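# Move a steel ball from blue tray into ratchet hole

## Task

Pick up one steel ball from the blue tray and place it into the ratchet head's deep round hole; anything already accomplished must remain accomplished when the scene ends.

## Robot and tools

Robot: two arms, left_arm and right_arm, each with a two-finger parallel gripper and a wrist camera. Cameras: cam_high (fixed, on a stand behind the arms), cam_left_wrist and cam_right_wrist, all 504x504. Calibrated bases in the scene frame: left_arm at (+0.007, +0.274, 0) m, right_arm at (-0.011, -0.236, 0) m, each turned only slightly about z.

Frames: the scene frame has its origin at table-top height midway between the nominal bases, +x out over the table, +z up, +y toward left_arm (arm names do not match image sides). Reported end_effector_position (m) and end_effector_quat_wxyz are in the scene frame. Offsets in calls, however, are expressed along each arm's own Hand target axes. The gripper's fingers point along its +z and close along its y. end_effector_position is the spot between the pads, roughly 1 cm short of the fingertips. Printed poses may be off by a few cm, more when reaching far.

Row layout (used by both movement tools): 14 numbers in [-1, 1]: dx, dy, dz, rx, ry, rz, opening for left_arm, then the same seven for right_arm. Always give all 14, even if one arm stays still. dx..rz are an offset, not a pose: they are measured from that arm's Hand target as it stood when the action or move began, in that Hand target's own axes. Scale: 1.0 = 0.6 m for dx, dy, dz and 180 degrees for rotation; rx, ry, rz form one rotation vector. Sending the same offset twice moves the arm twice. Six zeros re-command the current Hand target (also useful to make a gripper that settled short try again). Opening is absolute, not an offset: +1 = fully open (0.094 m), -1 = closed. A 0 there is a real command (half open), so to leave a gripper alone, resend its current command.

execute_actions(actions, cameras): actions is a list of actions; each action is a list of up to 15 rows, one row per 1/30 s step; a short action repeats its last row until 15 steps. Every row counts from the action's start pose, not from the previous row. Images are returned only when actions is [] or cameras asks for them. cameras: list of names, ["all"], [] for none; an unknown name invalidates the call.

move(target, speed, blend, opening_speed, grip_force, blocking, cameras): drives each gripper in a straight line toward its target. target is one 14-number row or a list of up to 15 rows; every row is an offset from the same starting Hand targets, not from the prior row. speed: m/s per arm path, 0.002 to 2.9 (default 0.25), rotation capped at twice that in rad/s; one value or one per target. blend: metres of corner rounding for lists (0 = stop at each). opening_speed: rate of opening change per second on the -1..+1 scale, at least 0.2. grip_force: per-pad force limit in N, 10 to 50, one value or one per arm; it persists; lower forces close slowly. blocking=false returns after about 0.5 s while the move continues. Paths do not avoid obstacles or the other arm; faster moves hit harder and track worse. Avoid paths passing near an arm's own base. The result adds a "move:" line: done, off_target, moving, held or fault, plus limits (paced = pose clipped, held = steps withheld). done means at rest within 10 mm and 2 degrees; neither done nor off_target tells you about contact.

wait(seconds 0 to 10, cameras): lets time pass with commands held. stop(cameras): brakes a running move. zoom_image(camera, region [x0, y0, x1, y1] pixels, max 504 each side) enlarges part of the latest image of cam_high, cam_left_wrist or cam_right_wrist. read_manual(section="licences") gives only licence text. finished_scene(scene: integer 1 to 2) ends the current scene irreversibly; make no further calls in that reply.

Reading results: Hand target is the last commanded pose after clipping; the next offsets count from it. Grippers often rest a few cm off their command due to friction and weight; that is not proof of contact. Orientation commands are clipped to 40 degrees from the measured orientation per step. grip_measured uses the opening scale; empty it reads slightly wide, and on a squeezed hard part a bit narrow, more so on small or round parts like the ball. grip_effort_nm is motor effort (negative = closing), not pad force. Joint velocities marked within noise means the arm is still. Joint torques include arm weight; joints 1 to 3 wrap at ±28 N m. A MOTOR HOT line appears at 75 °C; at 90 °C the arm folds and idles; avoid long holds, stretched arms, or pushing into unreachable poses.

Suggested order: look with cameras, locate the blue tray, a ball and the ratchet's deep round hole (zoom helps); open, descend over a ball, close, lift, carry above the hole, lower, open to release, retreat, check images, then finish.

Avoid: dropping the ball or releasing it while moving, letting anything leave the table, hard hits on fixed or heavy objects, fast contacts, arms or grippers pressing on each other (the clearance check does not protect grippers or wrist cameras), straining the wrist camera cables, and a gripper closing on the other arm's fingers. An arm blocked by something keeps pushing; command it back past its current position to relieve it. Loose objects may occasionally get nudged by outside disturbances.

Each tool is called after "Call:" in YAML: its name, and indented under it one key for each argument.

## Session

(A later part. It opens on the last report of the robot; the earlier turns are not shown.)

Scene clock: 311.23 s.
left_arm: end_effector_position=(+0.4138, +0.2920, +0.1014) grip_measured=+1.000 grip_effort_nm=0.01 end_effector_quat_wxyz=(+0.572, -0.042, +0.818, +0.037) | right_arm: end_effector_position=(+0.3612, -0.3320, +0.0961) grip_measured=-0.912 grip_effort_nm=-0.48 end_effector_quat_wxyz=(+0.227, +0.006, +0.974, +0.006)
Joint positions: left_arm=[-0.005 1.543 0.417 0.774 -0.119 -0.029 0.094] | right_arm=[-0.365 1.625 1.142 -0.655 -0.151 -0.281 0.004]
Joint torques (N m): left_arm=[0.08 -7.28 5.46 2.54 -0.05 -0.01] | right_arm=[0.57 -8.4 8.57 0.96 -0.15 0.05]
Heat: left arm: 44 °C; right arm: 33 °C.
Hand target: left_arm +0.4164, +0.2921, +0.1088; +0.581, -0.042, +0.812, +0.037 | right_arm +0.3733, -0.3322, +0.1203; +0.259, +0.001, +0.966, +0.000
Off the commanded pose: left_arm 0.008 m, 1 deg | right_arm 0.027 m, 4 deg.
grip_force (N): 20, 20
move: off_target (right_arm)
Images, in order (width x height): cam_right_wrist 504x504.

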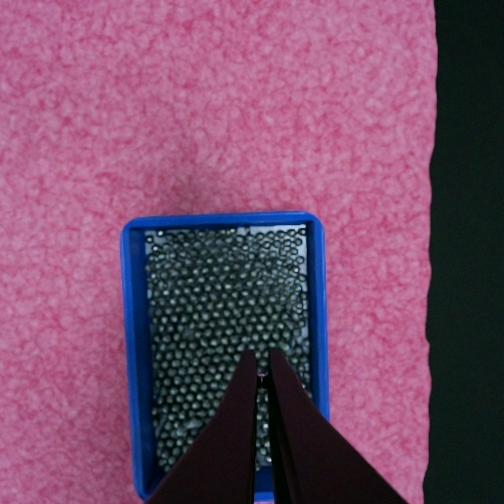

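Call:
move:
  target: [0,0,0,0,0,0,1,0.105,0.62,-0.128,0,0,0,-1]
  speed: 0.25
  cameras: ["cam_high","cam_right_wrist"]

Call:
zoom_image:
  camera: "cam_right_wrist"
  region: [180, 290, 340, 450]

Scene clock: 325.87 s.
left_arm: end_effector_position=(+0.4138, +0.2920, +0.1014) grip_measured=+1.000 grip_effort_nm=0.01 end_effector_quat_wxyz=(+0.572, -0.042, +0.818, +0.037) | right_arm: end_effector_position=(+0.2708, +0.0361, +0.1424) grip_measured=-0.912 grip_effort_nm=-0.48 end_effector_quat_wxyz=(+0.241, -0.010, +0.971, -0.006)
Joint positions: left_arm=[-0.005 1.543 0.417 0.774 -0.119 -0.029 0.094] | right_arm=[0.903 1.742 1.463 -0.997 0.392 0.863 0.004]
Joint torques (N m): left_arm=[0.08 -7.3 5.46 2.54 -0.05 -0.02] | right_arm=[-0.39 -6.65 8.85 0.7 0.41 0.1]
Heat: left arm: 44 °C; right arm: 34 °C.
Hand target: left_arm +0.4164, +0.2921, +0.1088; +0.581, -0.042, +0.812, +0.037 | right_arm +0.2807, +0.0400, +0.1554; +0.259, +0.001, +0.966, +0.000
Off the commanded pose: left_arm 0.008 m, 1 deg | right_arm 0.017 m, 3 deg.
grip_force (N): 20, 20
move: off_target (right_arm)
Images, in order (width x height): cam_high 504x504, cam_right_wrist 504x504.

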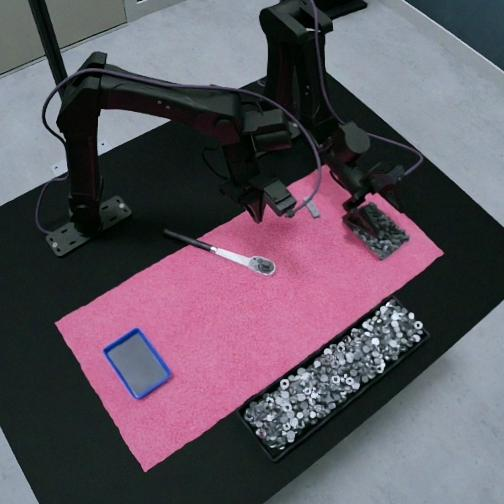

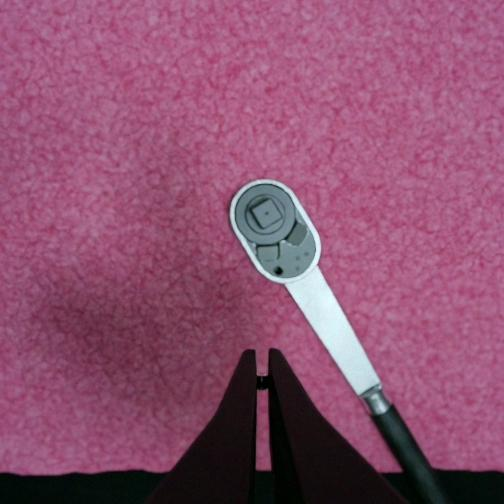

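Scaled by 3.150 from the camera's 504x504 image, which has a finer 720x720 frame.

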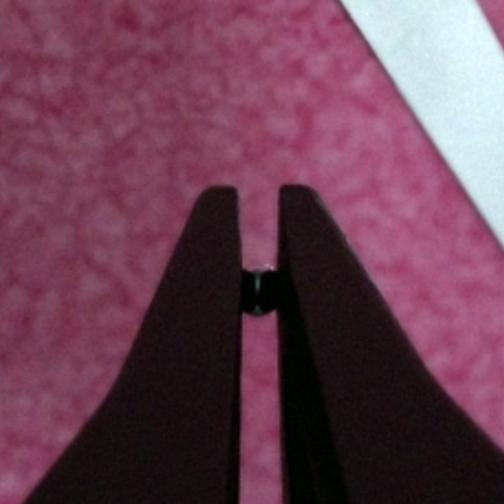

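Call:
zoom_image:
  camera: "cam_right_wrist"
  region: [225, 175, 335, 290]

Scaled by 4.383 from the camera's 504x504 image, which has a finer 720x720 frame.

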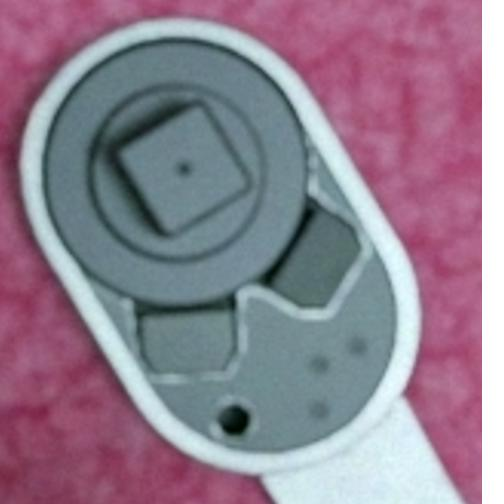

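Call:
move:
  target: [0,0,0,0,0,0,1,0.053,-0.0293,0.158,0,0,0,-1]
  speed: 0.15
  cameras: ["cam_right_wrist"]

Call:
zoom_image:
  camera: "cam_right_wrist"
  region: [180, 290, 340, 450]

Scene clock: 356.97 s.
left_arm: end_effector_position=(+0.4138, +0.2920, +0.1014) grip_measured=+1.000 grip_effort_nm=0.00 end_effector_quat_wxyz=(+0.572, -0.042, +0.818, +0.037) | right_arm: end_effector_position=(+0.2965, +0.0226, +0.0562) grip_measured=-0.912 grip_effort_nm=-0.48 end_effector_quat_wxyz=(+0.251, -0.002, +0.968, -0.002)
Joint positions: left_arm=[-0.005 1.543 0.417 0.774 -0.119 -0.029 0.094] | right_arm=[0.825 1.811 1.183 -0.6 0.382 0.793 0.004]
Joint torques (N m): left_arm=[0.09 -7.3 5.45 2.54 -0.04 -0.02] | right_arm=[-0.49 -7.42 5.16 0.92 0.24 -0.05]
Heat: left arm: 45 °C; right arm: 34 °C.
Hand target: left_arm +0.4164, +0.2921, +0.1088; +0.581, -0.042, +0.812, +0.037 | right_arm +0.3006, +0.0224, +0.0574; +0.259, +0.001, +0.966, +0.000
Off the commanded pose: left_arm 0.008 m, 1 deg | right_arm 0.004 m, 1 deg.
grip_force (N): 20, 20
move: done
Images, in order (width x height): cam_right_wrist 504x504.

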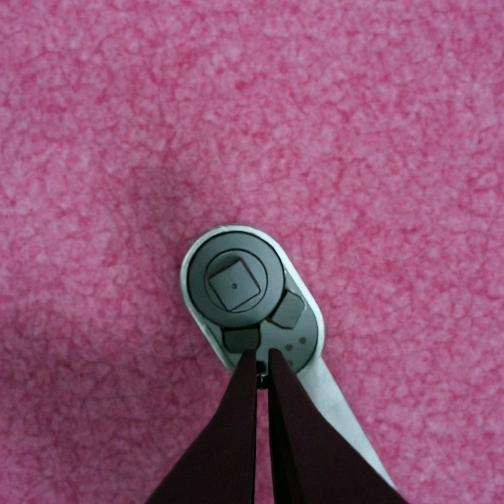

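Scaled by 3.150 from the camera's 504x504 image, which has a finer 720x720 frame.

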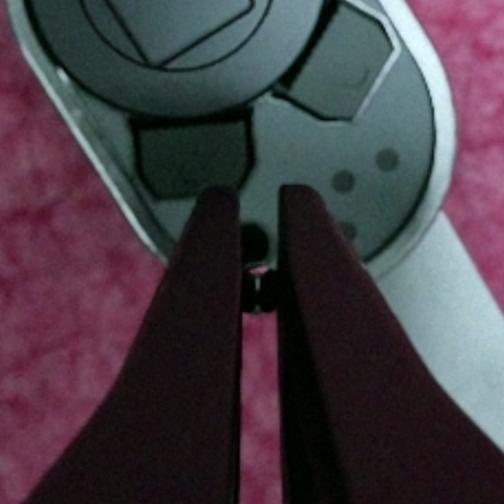

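Call:
move:
  target: [0,0,0,0,0,0,1,0.0067,0,0.0115,0,0,0,-1]
  speed: 0.05
  cameras: ["cam_right_wrist"]

Call:
zoom_image:
  camera: "cam_right_wrist"
  region: [210, 330, 310, 430]

Scene clock: 379.20 s.
left_arm: end_effector_position=(+0.4138, +0.2920, +0.1014) grip_measured=+1.000 grip_effort_nm=0.00 end_effector_quat_wxyz=(+0.572, -0.042, +0.818, +0.037) | right_arm: end_effector_position=(+0.2973, +0.0236, +0.0509) grip_measured=-0.912 grip_effort_nm=-0.48 end_effector_quat_wxyz=(+0.254, -0.001, +0.967, +0.000)
Joint positions: left_arm=[-0.005 1.543 0.417 0.774 -0.119 -0.029 0.094] | right_arm=[0.825 1.818 1.167 -0.569 0.381 0.793 0.004]
Joint torques (N m): left_arm=[0.08 -7.3 5.48 2.54 -0.05 -0.01] | right_arm=[-0.46 -7.06 4.9 0.95 0.24 -0.04]
Heat: left arm: 45 °C; right arm: 34 °C.
Hand target: left_arm +0.4164, +0.2921, +0.1088; +0.581, -0.042, +0.812, +0.037 | right_arm +0.3007, +0.0224, +0.0494; +0.259, +0.001, +0.966, +0.000
Off the commanded pose: left_arm 0.008 m, 1 deg | right_arm 0.004 m, 1 deg.
grip_force (N): 20, 20
move: done
Images, in order (width x height): cam_right_wrist 504x504.

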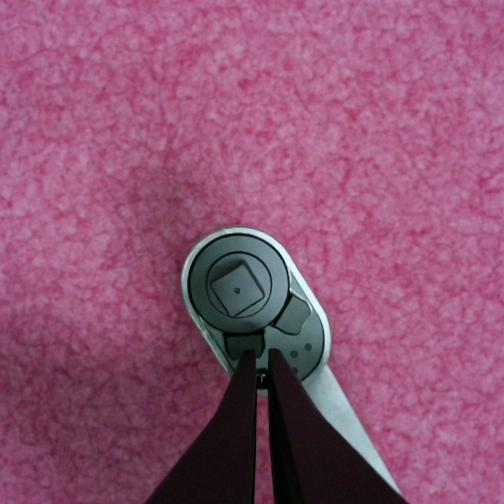

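Scaled by 5.040 from the camera's 504x504 image, which has a finer 720x720 frame.

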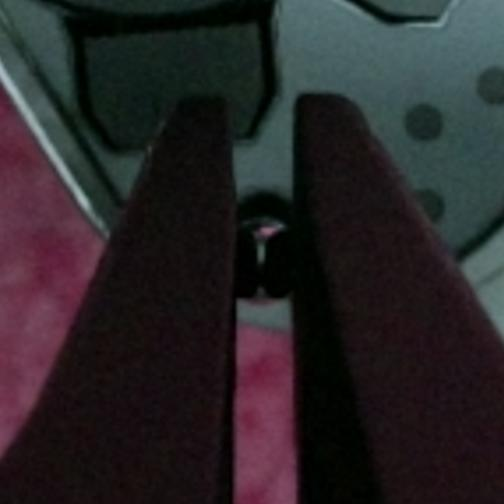

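Call:
move:
  target: [0,0,0,0,0,0,1,0.0042,0,0.0072,0,0,0,-1]
  speed: 0.05
  cameras: ["cam_right_wrist"]

Call:
zoom_image:
  camera: "cam_right_wrist"
  region: [210, 330, 310, 430]

Scene clock: 389.60 s.
left_arm: end_effector_position=(+0.4138, +0.2920, +0.1014) grip_measured=+1.000 grip_effort_nm=0.00 end_effector_quat_wxyz=(+0.572, -0.042, +0.818, +0.037) | right_arm: end_effector_position=(+0.2974, +0.0237, +0.0461) grip_measured=-0.912 grip_effort_nm=-0.48 end_effector_quat_wxyz=(+0.254, -0.001, +0.967, +0.001)
Joint positions: left_arm=[-0.005 1.543 0.417 0.774 -0.119 -0.029 0.094] | right_arm=[0.825 1.825 1.156 -0.549 0.381 0.793 0.004]
Joint torques (N m): left_arm=[0.08 -7.31 5.48 2.54 -0.05 -0.01] | right_arm=[-0.44 -7.05 4.88 0.99 0.24 -0.04]
Heat: left arm: 46 °C; right arm: 33 °C.
Hand target: left_arm +0.4164, +0.2921, +0.1088; +0.581, -0.042, +0.812, +0.037 | right_arm +0.3007, +0.0225, +0.0445; +0.259, +0.001, +0.966, +0.000
Off the commanded pose: left_arm 0.008 m, 1 deg | right_arm 0.004 m, 1 deg.
grip_force (N): 20, 20
move: done
Images, in order (width x height): cam_right_wrist 504x504.

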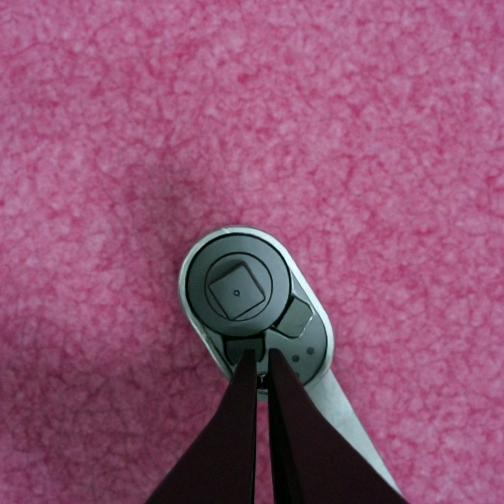

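Scaled by 5.040 from the camera's 504x504 image, which has a finer 720x720 frame.

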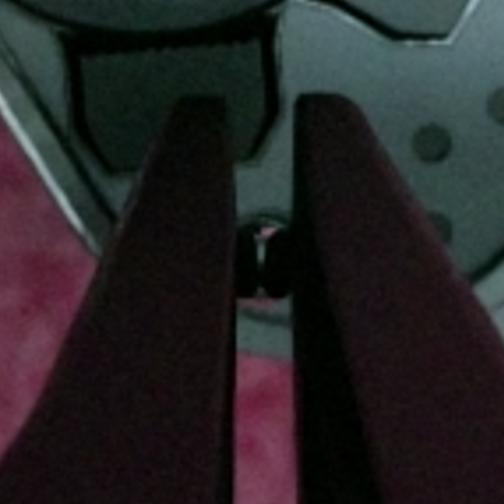

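Call:
move:
  target: [0,0,0,0,0,0,1,0.0055,0,0.0047,0,0,0,-1]
  speed: 0.05
  cameras: ["cam_right_wrist"]

Call:
zoom_image:
  camera: "cam_right_wrist"
  region: [210, 330, 310, 430]

Call:
zoom_image:
  camera: "cam_right_wrist"
  region: [242, 360, 284, 402]

Scene clock: 408.97 s.
left_arm: end_effector_position=(+0.4138, +0.2920, +0.1014) grip_measured=+1.000 grip_effort_nm=0.00 end_effector_quat_wxyz=(+0.572, -0.042, +0.818, +0.037) | right_arm: end_effector_position=(+0.2969, +0.0231, +0.0434) grip_measured=-0.912 grip_effort_nm=-0.48 end_effector_quat_wxyz=(+0.255, -0.001, +0.967, +0.002)
Joint positions: left_arm=[-0.005 1.543 0.417 0.774 -0.119 -0.029 0.094] | right_arm=[0.825 1.825 1.143 -0.534 0.381 0.793 0.004]
Joint torques (N m): left_arm=[0.08 -7.3 5.46 2.55 -0.05 -0.01] | right_arm=[-0.16 -6.78 4.82 0.98 0.26 -0.01]
Heat: left arm: 46 °C; right arm: 34 °C.
Hand target: left_arm +0.4164, +0.2921, +0.1088; +0.581, -0.042, +0.812, +0.037 | right_arm +0.2992, +0.0224, +0.0404; +0.259, +0.001, +0.966, +0.000
Off the commanded pose: left_arm 0.008 m, 1 deg | right_arm 0.004 m, 1 deg.
grip_force (N): 20, 20
move: done
Images, in order (width x height): cam_right_wrist 504x504.

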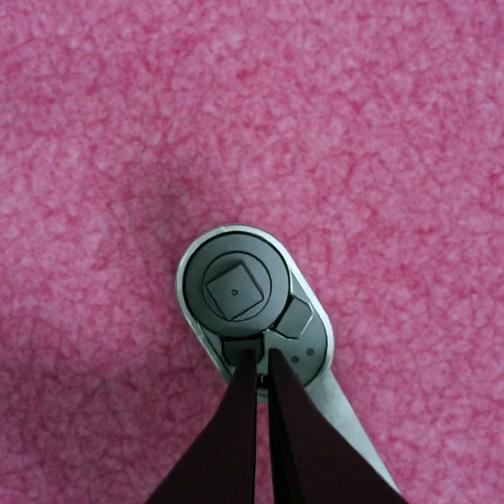

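Scaled by 5.040 from the camera's 504x504 image, which has a finer 720x720 frame.

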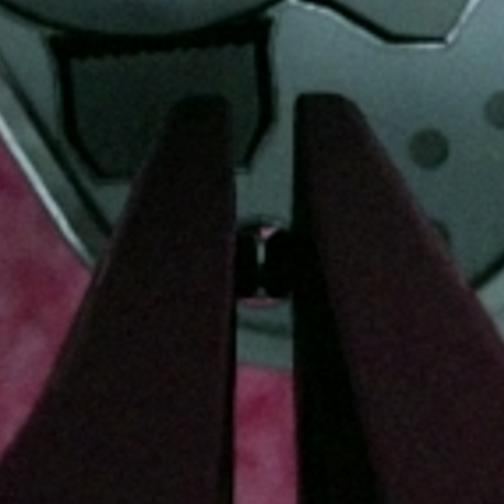

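Scaled by 12.000 from the camera's 504x504 image, which has a finer 720x720 frame.

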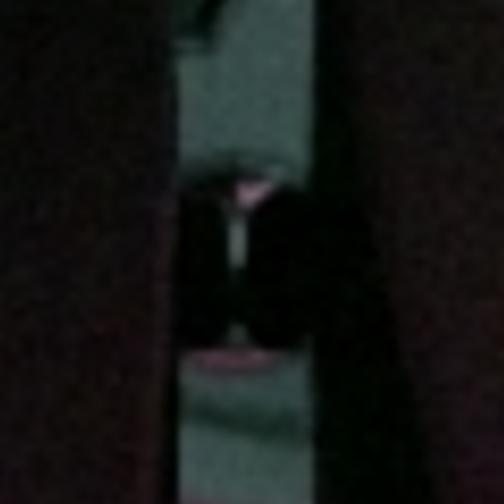

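Call:
move:
  target: [0,0,0,0,0,0,1,0.0048,0,0.004,0,0,0,-1]
  speed: 0.05
  cameras: ["cam_right_wrist"]

Call:
zoom_image:
  camera: "cam_right_wrist"
  region: [242, 360, 284, 402]

Scene clock: 419.43 s.
left_arm: end_effector_position=(+0.4138, +0.2920, +0.1014) grip_measured=+1.000 grip_effort_nm=0.00 end_effector_quat_wxyz=(+0.572, -0.042, +0.818, +0.037) | right_arm: end_effector_position=(+0.2961, +0.0222, +0.0385) grip_measured=-0.912 grip_effort_nm=-0.48 end_effector_quat_wxyz=(+0.253, -0.001, +0.967, +0.000)
Joint positions: left_arm=[-0.005 1.543 0.417 0.774 -0.119 -0.029 0.094] | right_arm=[0.825 1.832 1.132 -0.52 0.381 0.793 0.004]
Joint torques (N m): left_arm=[0.09 -7.28 5.48 2.54 -0.05 -0.01] | right_arm=[0.12 -7.05 4.81 0.98 0.26 0.03]
Heat: left arm: 46 °C; right arm: 34 °C.
Hand target: left_arm +0.4164, +0.2921, +0.1088; +0.581, -0.042, +0.812, +0.037 | right_arm +0.2979, +0.0224, +0.0369; +0.259, +0.001, +0.966, +0.000
Off the commanded pose: left_arm 0.008 m, 1 deg | right_arm 0.002 m, 1 deg.
grip_force (N): 20, 20
move: done
Images, in order (width x height): cam_right_wrist 504x504.

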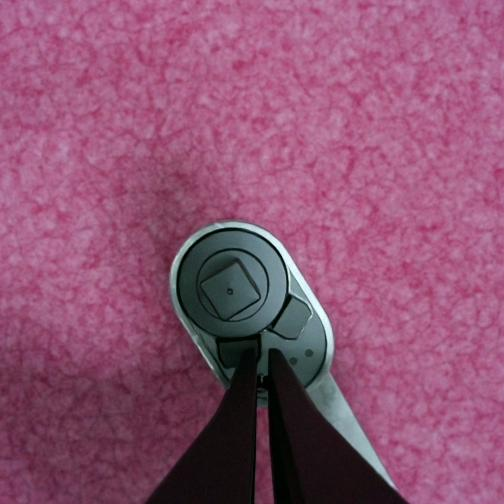

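Scaled by 12.000 from the camera's 504x504 image, which has a finer 720x720 frame.

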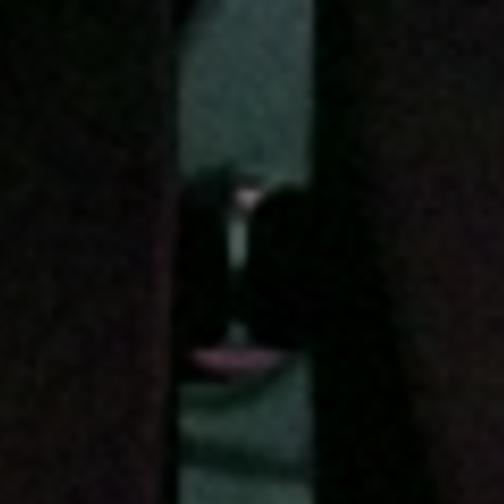

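Call:
move:
  target: [0,0,0,0,0,0,1,0.0025,0.0035,0.0024,0,0,0,-1]
  speed: 0.05
  cameras: ["cam_right_wrist"]

Call:
zoom_image:
  camera: "cam_right_wrist"
  region: [242, 360, 284, 402]

Scene clock: 429.73 s.
left_arm: end_effector_position=(+0.4138, +0.2920, +0.1014) grip_measured=+1.000 grip_effort_nm=0.01 end_effector_quat_wxyz=(+0.572, -0.042, +0.818, +0.037) | right_arm: end_effector_position=(+0.2963, +0.0224, +0.0358) grip_measured=-0.912 grip_effort_nm=-0.48 end_effector_quat_wxyz=(+0.252, -0.001, +0.968, -0.001)
Joint positions: left_arm=[-0.005 1.543 0.417 0.774 -0.119 -0.029 0.094] | right_arm=[0.825 1.84 1.132 -0.516 0.381 0.795 0.004]
Joint torques (N m): left_arm=[0.06 -7.3 5.44 2.54 -0.05 -0.01] | right_arm=[0.58 -7.05 4.92 0.98 0.28 0.08]
Heat: left arm: 46 °C; right arm: 34 °C.
Hand target: left_arm +0.4164, +0.2921, +0.1088; +0.581, -0.042, +0.812, +0.037 | right_arm +0.2974, +0.0245, +0.0349; +0.259, +0.001, +0.966, +0.000
Off the commanded pose: left_arm 0.008 m, 1 deg | right_arm 0.003 m, 1 deg.
grip_force (N): 20, 20
move: done
Images, in order (width x height): cam_right_wrist 504x504.

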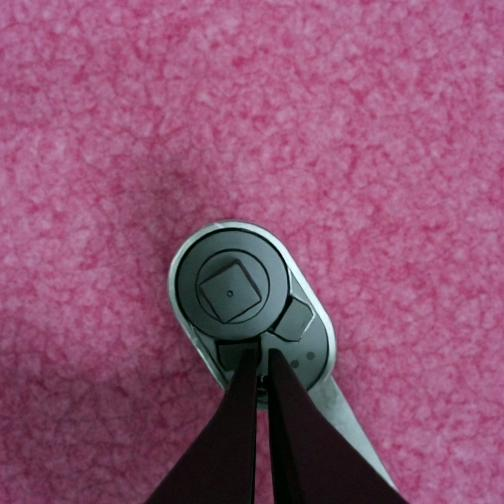

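Scaled by 12.000 from the camera's 504x504 image, which has a finer 720x720 frame.

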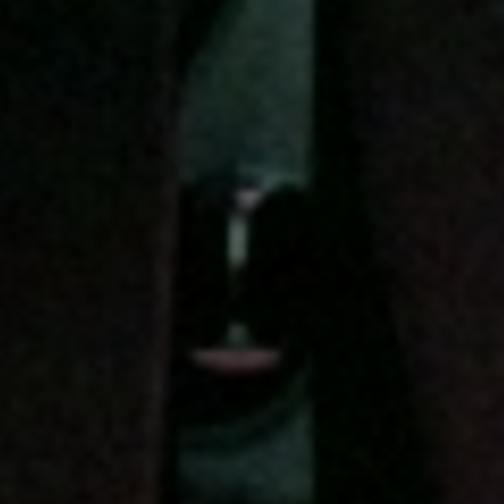

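Call:
move:
  target: [0,0,0,0,0,0,1,0.0022,0.0025,-0.0013,0,0,0,-1]
  speed: 0.05
  cameras: ["cam_right_wrist"]

Call:
zoom_image:
  camera: "cam_right_wrist"
  region: [242, 360, 284, 402]

Scene clock: 437.00 s.
left_arm: end_effector_position=(+0.4138, +0.2920, +0.1014) grip_measured=+1.000 grip_effort_nm=0.00 end_effector_quat_wxyz=(+0.572, -0.042, +0.818, +0.037) | right_arm: end_effector_position=(+0.2949, +0.0242, +0.0358) grip_measured=-0.912 grip_effort_nm=-0.48 end_effector_quat_wxyz=(+0.252, -0.001, +0.968, +0.001)
Joint positions: left_arm=[-0.005 1.543 0.417 0.774 -0.119 -0.029 0.094] | right_arm=[0.831 1.84 1.132 -0.516 0.381 0.801 0.004]
Joint torques (N m): left_arm=[0.09 -7.28 5.48 2.54 -0.05 -0.01] | right_arm=[0.61 -7.01 5.04 0.94 0.3 0.08]
Heat: left arm: 46 °C; right arm: 34 °C.
Hand target: left_arm +0.4164, +0.2921, +0.1088; +0.581, -0.042, +0.812, +0.037 | right_arm +0.2959, +0.0260, +0.0349; +0.259, +0.001, +0.966, +0.000
Off the commanded pose: left_arm 0.008 m, 1 deg | right_arm 0.002 m, 1 deg.
grip_force (N): 20, 20
move: done
Images, in order (width x height): cam_right_wrist 504x504.

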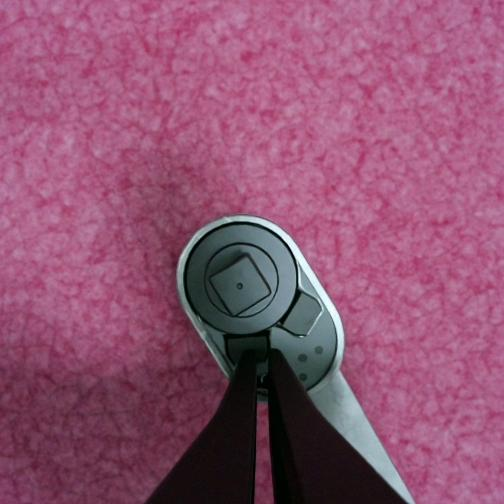

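Scaled by 12.000 from the camera's 504x504 image, which has a finer 720x720 frame.

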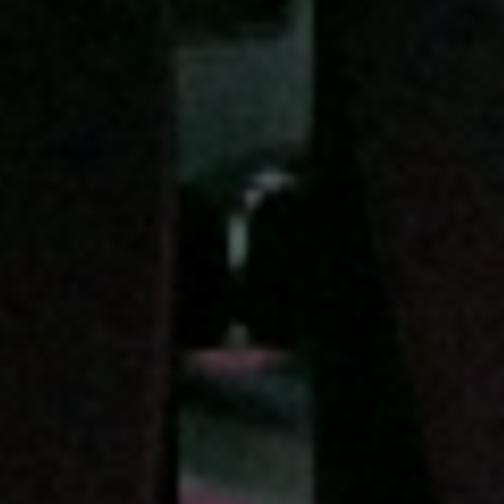

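Call:
zoom_image:
  camera: "cam_right_wrist"
  region: [252, 368, 274, 400]

Scaled by 15.750 from the camera's 504x504 image, which has a finer 720x720 frame.

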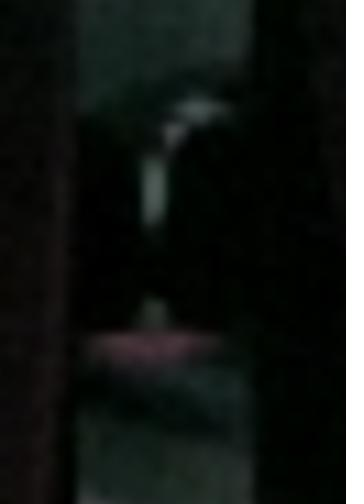

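Call:
move:
  target: [0,0,0,0,0,0,1,0.0014,-0.0055,-0.0008,0,0,0,-1]
  speed: 0.05
  cameras: ["cam_right_wrist"]

Call:
zoom_image:
  camera: "cam_right_wrist"
  region: [242, 360, 284, 402]

Scene clock: 460.87 s.
left_arm: end_effector_position=(+0.4138, +0.2920, +0.1014) grip_measured=+1.000 grip_effort_nm=0.00 end_effector_quat_wxyz=(+0.572, -0.042, +0.818, +0.037) | right_arm: end_effector_position=(+0.2929, +0.0218, +0.0327) grip_measured=-0.912 grip_effort_nm=-0.48 end_effector_quat_wxyz=(+0.250, -0.001, +0.968, -0.003)
Joint positions: left_arm=[-0.005 1.543 0.417 0.774 -0.119 -0.029 0.094] | right_arm=[0.831 1.84 1.121 -0.513 0.381 0.802 0.004]
Joint torques (N m): left_arm=[0.09 -7.3 5.46 2.53 -0.05 -0.01] | right_arm=[0.25 -7.76 4.72 0.95 0.29 0.02]
Heat: left arm: 47 °C; right arm: 33 °C.
Hand target: left_arm +0.4164, +0.2921, +0.1088; +0.581, -0.042, +0.812, +0.037 | right_arm +0.2949, +0.0227, +0.0349; +0.259, +0.001, +0.966, +0.000
Off the commanded pose: left_arm 0.008 m, 1 deg | right_arm 0.003 m, 1 deg.
grip_force (N): 20, 20
move: done
Images, in order (width x height): cam_right_wrist 504x504.

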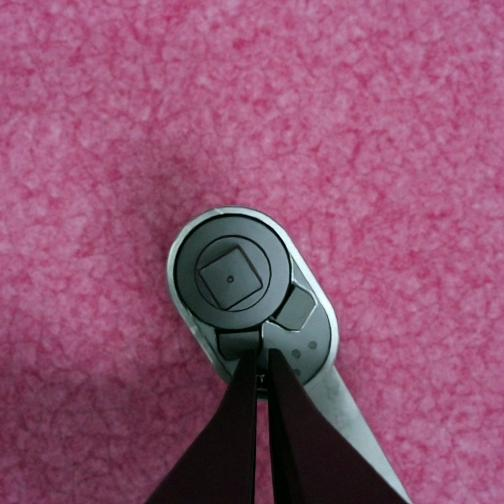

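Scaled by 12.000 from the camera's 504x504 image, which has a finer 720x720 frame.

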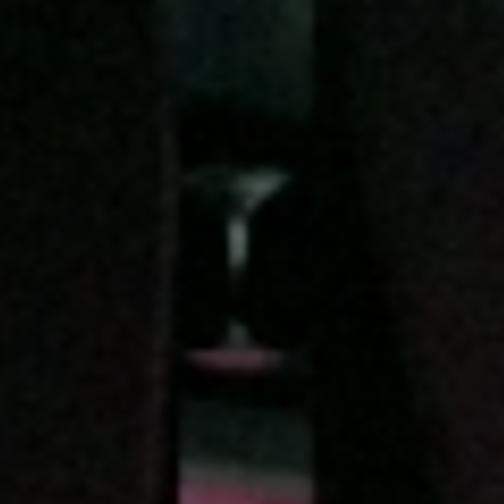

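Call:
move:
  target: [0,0,0,0,0,0,1,0.0018,0.0,0.0048,0,0,0,-1]
  speed: 0.05
  cameras: ["cam_right_wrist"]

Call:
zoom_image:
  camera: "cam_right_wrist"
  region: [242, 360, 284, 402]

Scene clock: 470.87 s.
left_arm: end_effector_position=(+0.4138, +0.2920, +0.1014) grip_measured=+1.000 grip_effort_nm=0.00 end_effector_quat_wxyz=(+0.572, -0.042, +0.818, +0.037) | right_arm: end_effector_position=(+0.2945, +0.0237, +0.0336) grip_measured=-0.912 grip_effort_nm=-0.48 end_effector_quat_wxyz=(+0.253, +0.000, +0.967, +0.002)
Joint positions: left_arm=[-0.005 1.543 0.417 0.774 -0.119 -0.029 0.094] | right_arm=[0.831 1.84 1.121 -0.502 0.381 0.802 0.004]
Joint torques (N m): left_arm=[0.08 -7.3 5.44 2.54 -0.05 -0.01] | right_arm=[0.13 -7.31 4.38 0.99 0.28 0.01]
Heat: left arm: 47 °C; right arm: 33 °C.
Hand target: left_arm +0.4164, +0.2921, +0.1088; +0.581, -0.042, +0.812, +0.037 | right_arm +0.2954, +0.0227, +0.0318; +0.259, +0.001, +0.966, +0.000
Off the commanded pose: left_arm 0.008 m, 1 deg | right_arm 0.002 m, 1 deg.
grip_force (N): 20, 20
move: done
Images, in order (width x height): cam_right_wrist 504x504.

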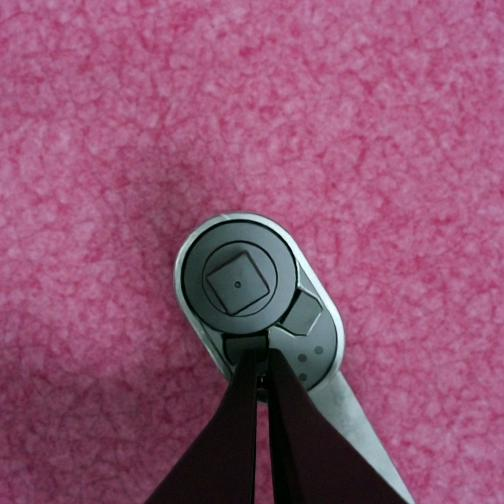

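Scaled by 12.000 from the camera's 504x504 image, which has a finer 720x720 frame.

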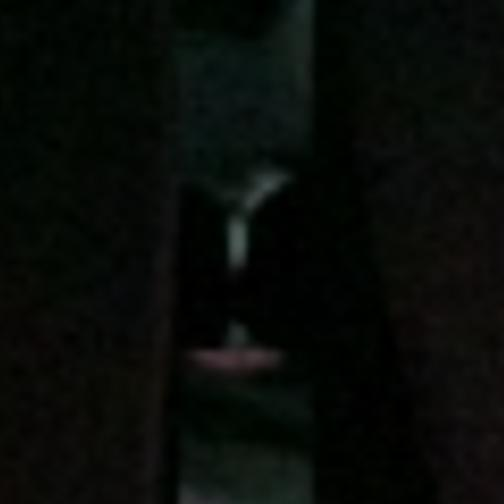

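Call:
move:
  target: [0,0,0,0,0,0,1,0.0037,-0.0025,0.0005,0,0,0,-1]
  speed: 0.05
  cameras: ["cam_right_wrist"]

Call:
zoom_image:
  camera: "cam_right_wrist"
  region: [242, 360, 284, 402]

Scene clock: 486.73 s.
left_arm: end_effector_position=(+0.4138, +0.2920, +0.1014) grip_measured=+1.000 grip_effort_nm=0.00 end_effector_quat_wxyz=(+0.572, -0.042, +0.818, +0.037) | right_arm: end_effector_position=(+0.2926, +0.0215, +0.0300) grip_measured=-0.912 grip_effort_nm=-0.48 end_effector_quat_wxyz=(+0.251, -0.001, +0.968, -0.001)
Joint positions: left_arm=[-0.005 1.543 0.417 0.774 -0.119 -0.029 0.094] | right_arm=[0.831 1.84 1.107 -0.494 0.381 0.802 0.004]
Joint torques (N m): left_arm=[0.09 -7.28 5.46 2.54 -0.05 -0.01] | right_arm=[0.25 -7.65 4.45 0.95 0.29 0.02]
Heat: left arm: 47 °C; right arm: 33 °C.
Hand target: left_arm +0.4164, +0.2921, +0.1088; +0.581, -0.042, +0.812, +0.037 | right_arm +0.2937, +0.0212, +0.0305; +0.259, +0.001, +0.966, +0.000
Off the commanded pose: left_arm 0.008 m, 1 deg | right_arm 0.001 m, 1 deg.
grip_force (N): 20, 20
move: done
Images, in order (width x height): cam_right_wrist 504x504.

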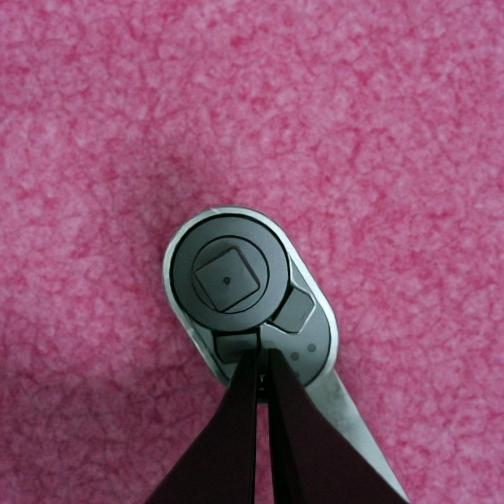

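Scaled by 12.000 from the camera's 504x504 image, which has a finer 720x720 frame.

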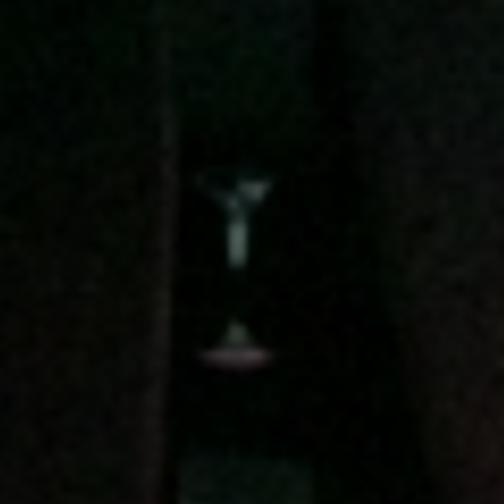

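Call:
move:
  target: [0,0,0,0,0,0,1,0.0012,0,0.0005,0,0,0,-0.8]
  opening_speed: 0.25
  cameras: ["cam_right_wrist"]

Call:
zoom_image:
  camera: "cam_right_wrist"
  region: [232, 340, 292, 400]

Scene clock: 499.80 s.
left_arm: end_effector_position=(+0.4138, +0.2920, +0.1014) grip_measured=+1.000 grip_effort_nm=0.00 end_effector_quat_wxyz=(+0.572, -0.042, +0.818, +0.037) | right_arm: end_effector_position=(+0.2931, +0.0219, +0.0303) grip_measured=-0.802 grip_effort_nm=0.12 end_effector_quat_wxyz=(+0.252, +0.000, +0.968, +0.000)
Joint positions: left_arm=[-0.005 1.543 0.417 0.774 -0.119 -0.029 0.094] | right_arm=[0.831 1.84 1.107 -0.49 0.382 0.802 0.009]
Joint torques (N m): left_arm=[0.08 -7.3 5.45 2.54 -0.05 -0.01] | right_arm=[0.35 -7.64 4.27 0.95 0.28 0.03]
Heat: left arm: 47 °C; right arm: 33 °C.
Hand target: left_arm +0.4164, +0.2921, +0.1088; +0.581, -0.042, +0.812, +0.037 | right_arm +0.2932, +0.0212, +0.0299; +0.259, +0.001, +0.966, +0.000
Off the commanded pose: left_arm 0.008 m, 1 deg | right_arm 0.001 m, 1 deg.
grip_force (N): 20, 20
move: done
Images, in order (width x height): cam_right_wrist 504x504.

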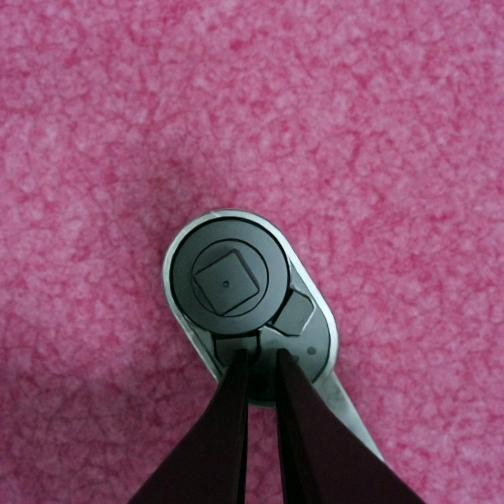

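Scaled by 8.400 from the camera's 504x504 image, which has a finer 720x720 frame.

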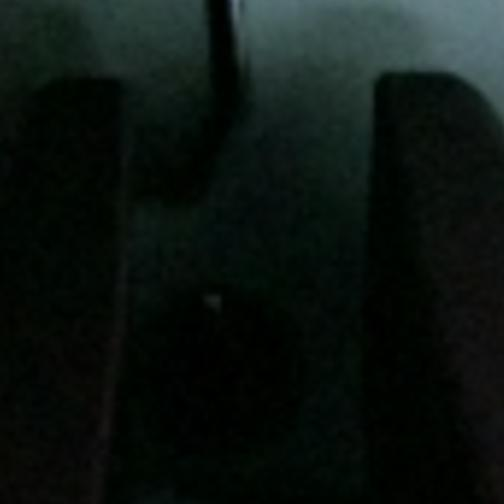

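Call:
move:
  target: [0,0,0,0,0,0,1,-0.075,0,-0.13,0,0,0,-0.8]
  speed: 0.15
  cameras: ["cam_right_wrist"]

Call:
zoom_image:
  camera: "cam_right_wrist"
  region: [200, 220, 330, 350]

Scene clock: 507.70 s.
left_arm: end_effector_position=(+0.4138, +0.2920, +0.1014) grip_measured=+1.000 grip_effort_nm=0.01 end_effector_quat_wxyz=(+0.572, -0.042, +0.818, +0.037) | right_arm: end_effector_position=(+0.2868, +0.0140, +0.0993) grip_measured=-0.802 grip_effort_nm=0.12 end_effector_quat_wxyz=(+0.238, -0.005, +0.971, -0.018)
Joint positions: left_arm=[-0.005 1.543 0.417 0.774 -0.119 -0.029 0.094] | right_arm=[0.831 1.749 1.3 -0.825 0.384 0.802 0.009]
Joint torques (N m): left_arm=[0.09 -7.3 5.48 2.54 -0.05 -0.01] | right_arm=[0.35 -8.96 8.13 0.74 0.27 0.04]
Heat: left arm: 47 °C; right arm: 34 °C.
Hand target: left_arm +0.4164, +0.2921, +0.1088; +0.581, -0.042, +0.812, +0.037 | right_arm +0.2931, +0.0211, +0.1200; +0.260, +0.001, +0.966, +0.000
Off the commanded pose: left_arm 0.008 m, 1 deg | right_arm 0.023 m, 3 deg.
grip_force (N): 20, 20
move: off_target (right_arm)
Images, in order (width x height): cam_right_wrist 504x504.

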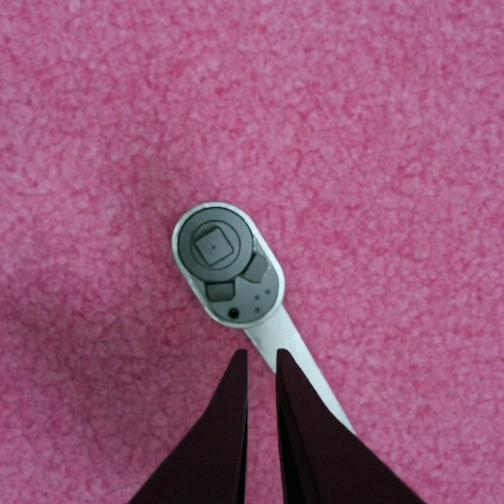

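Scaled by 3.877 from the camera's 504x504 image, which has a finer 720x720 frame.

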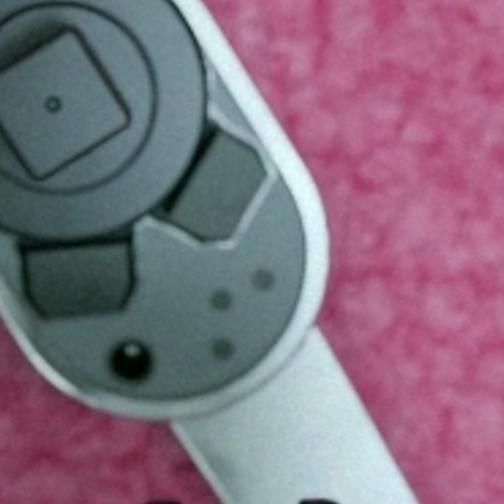

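Ball is in the hole.

Call:
finished_scene:
  scene: 2

The scene is finished: the task was done.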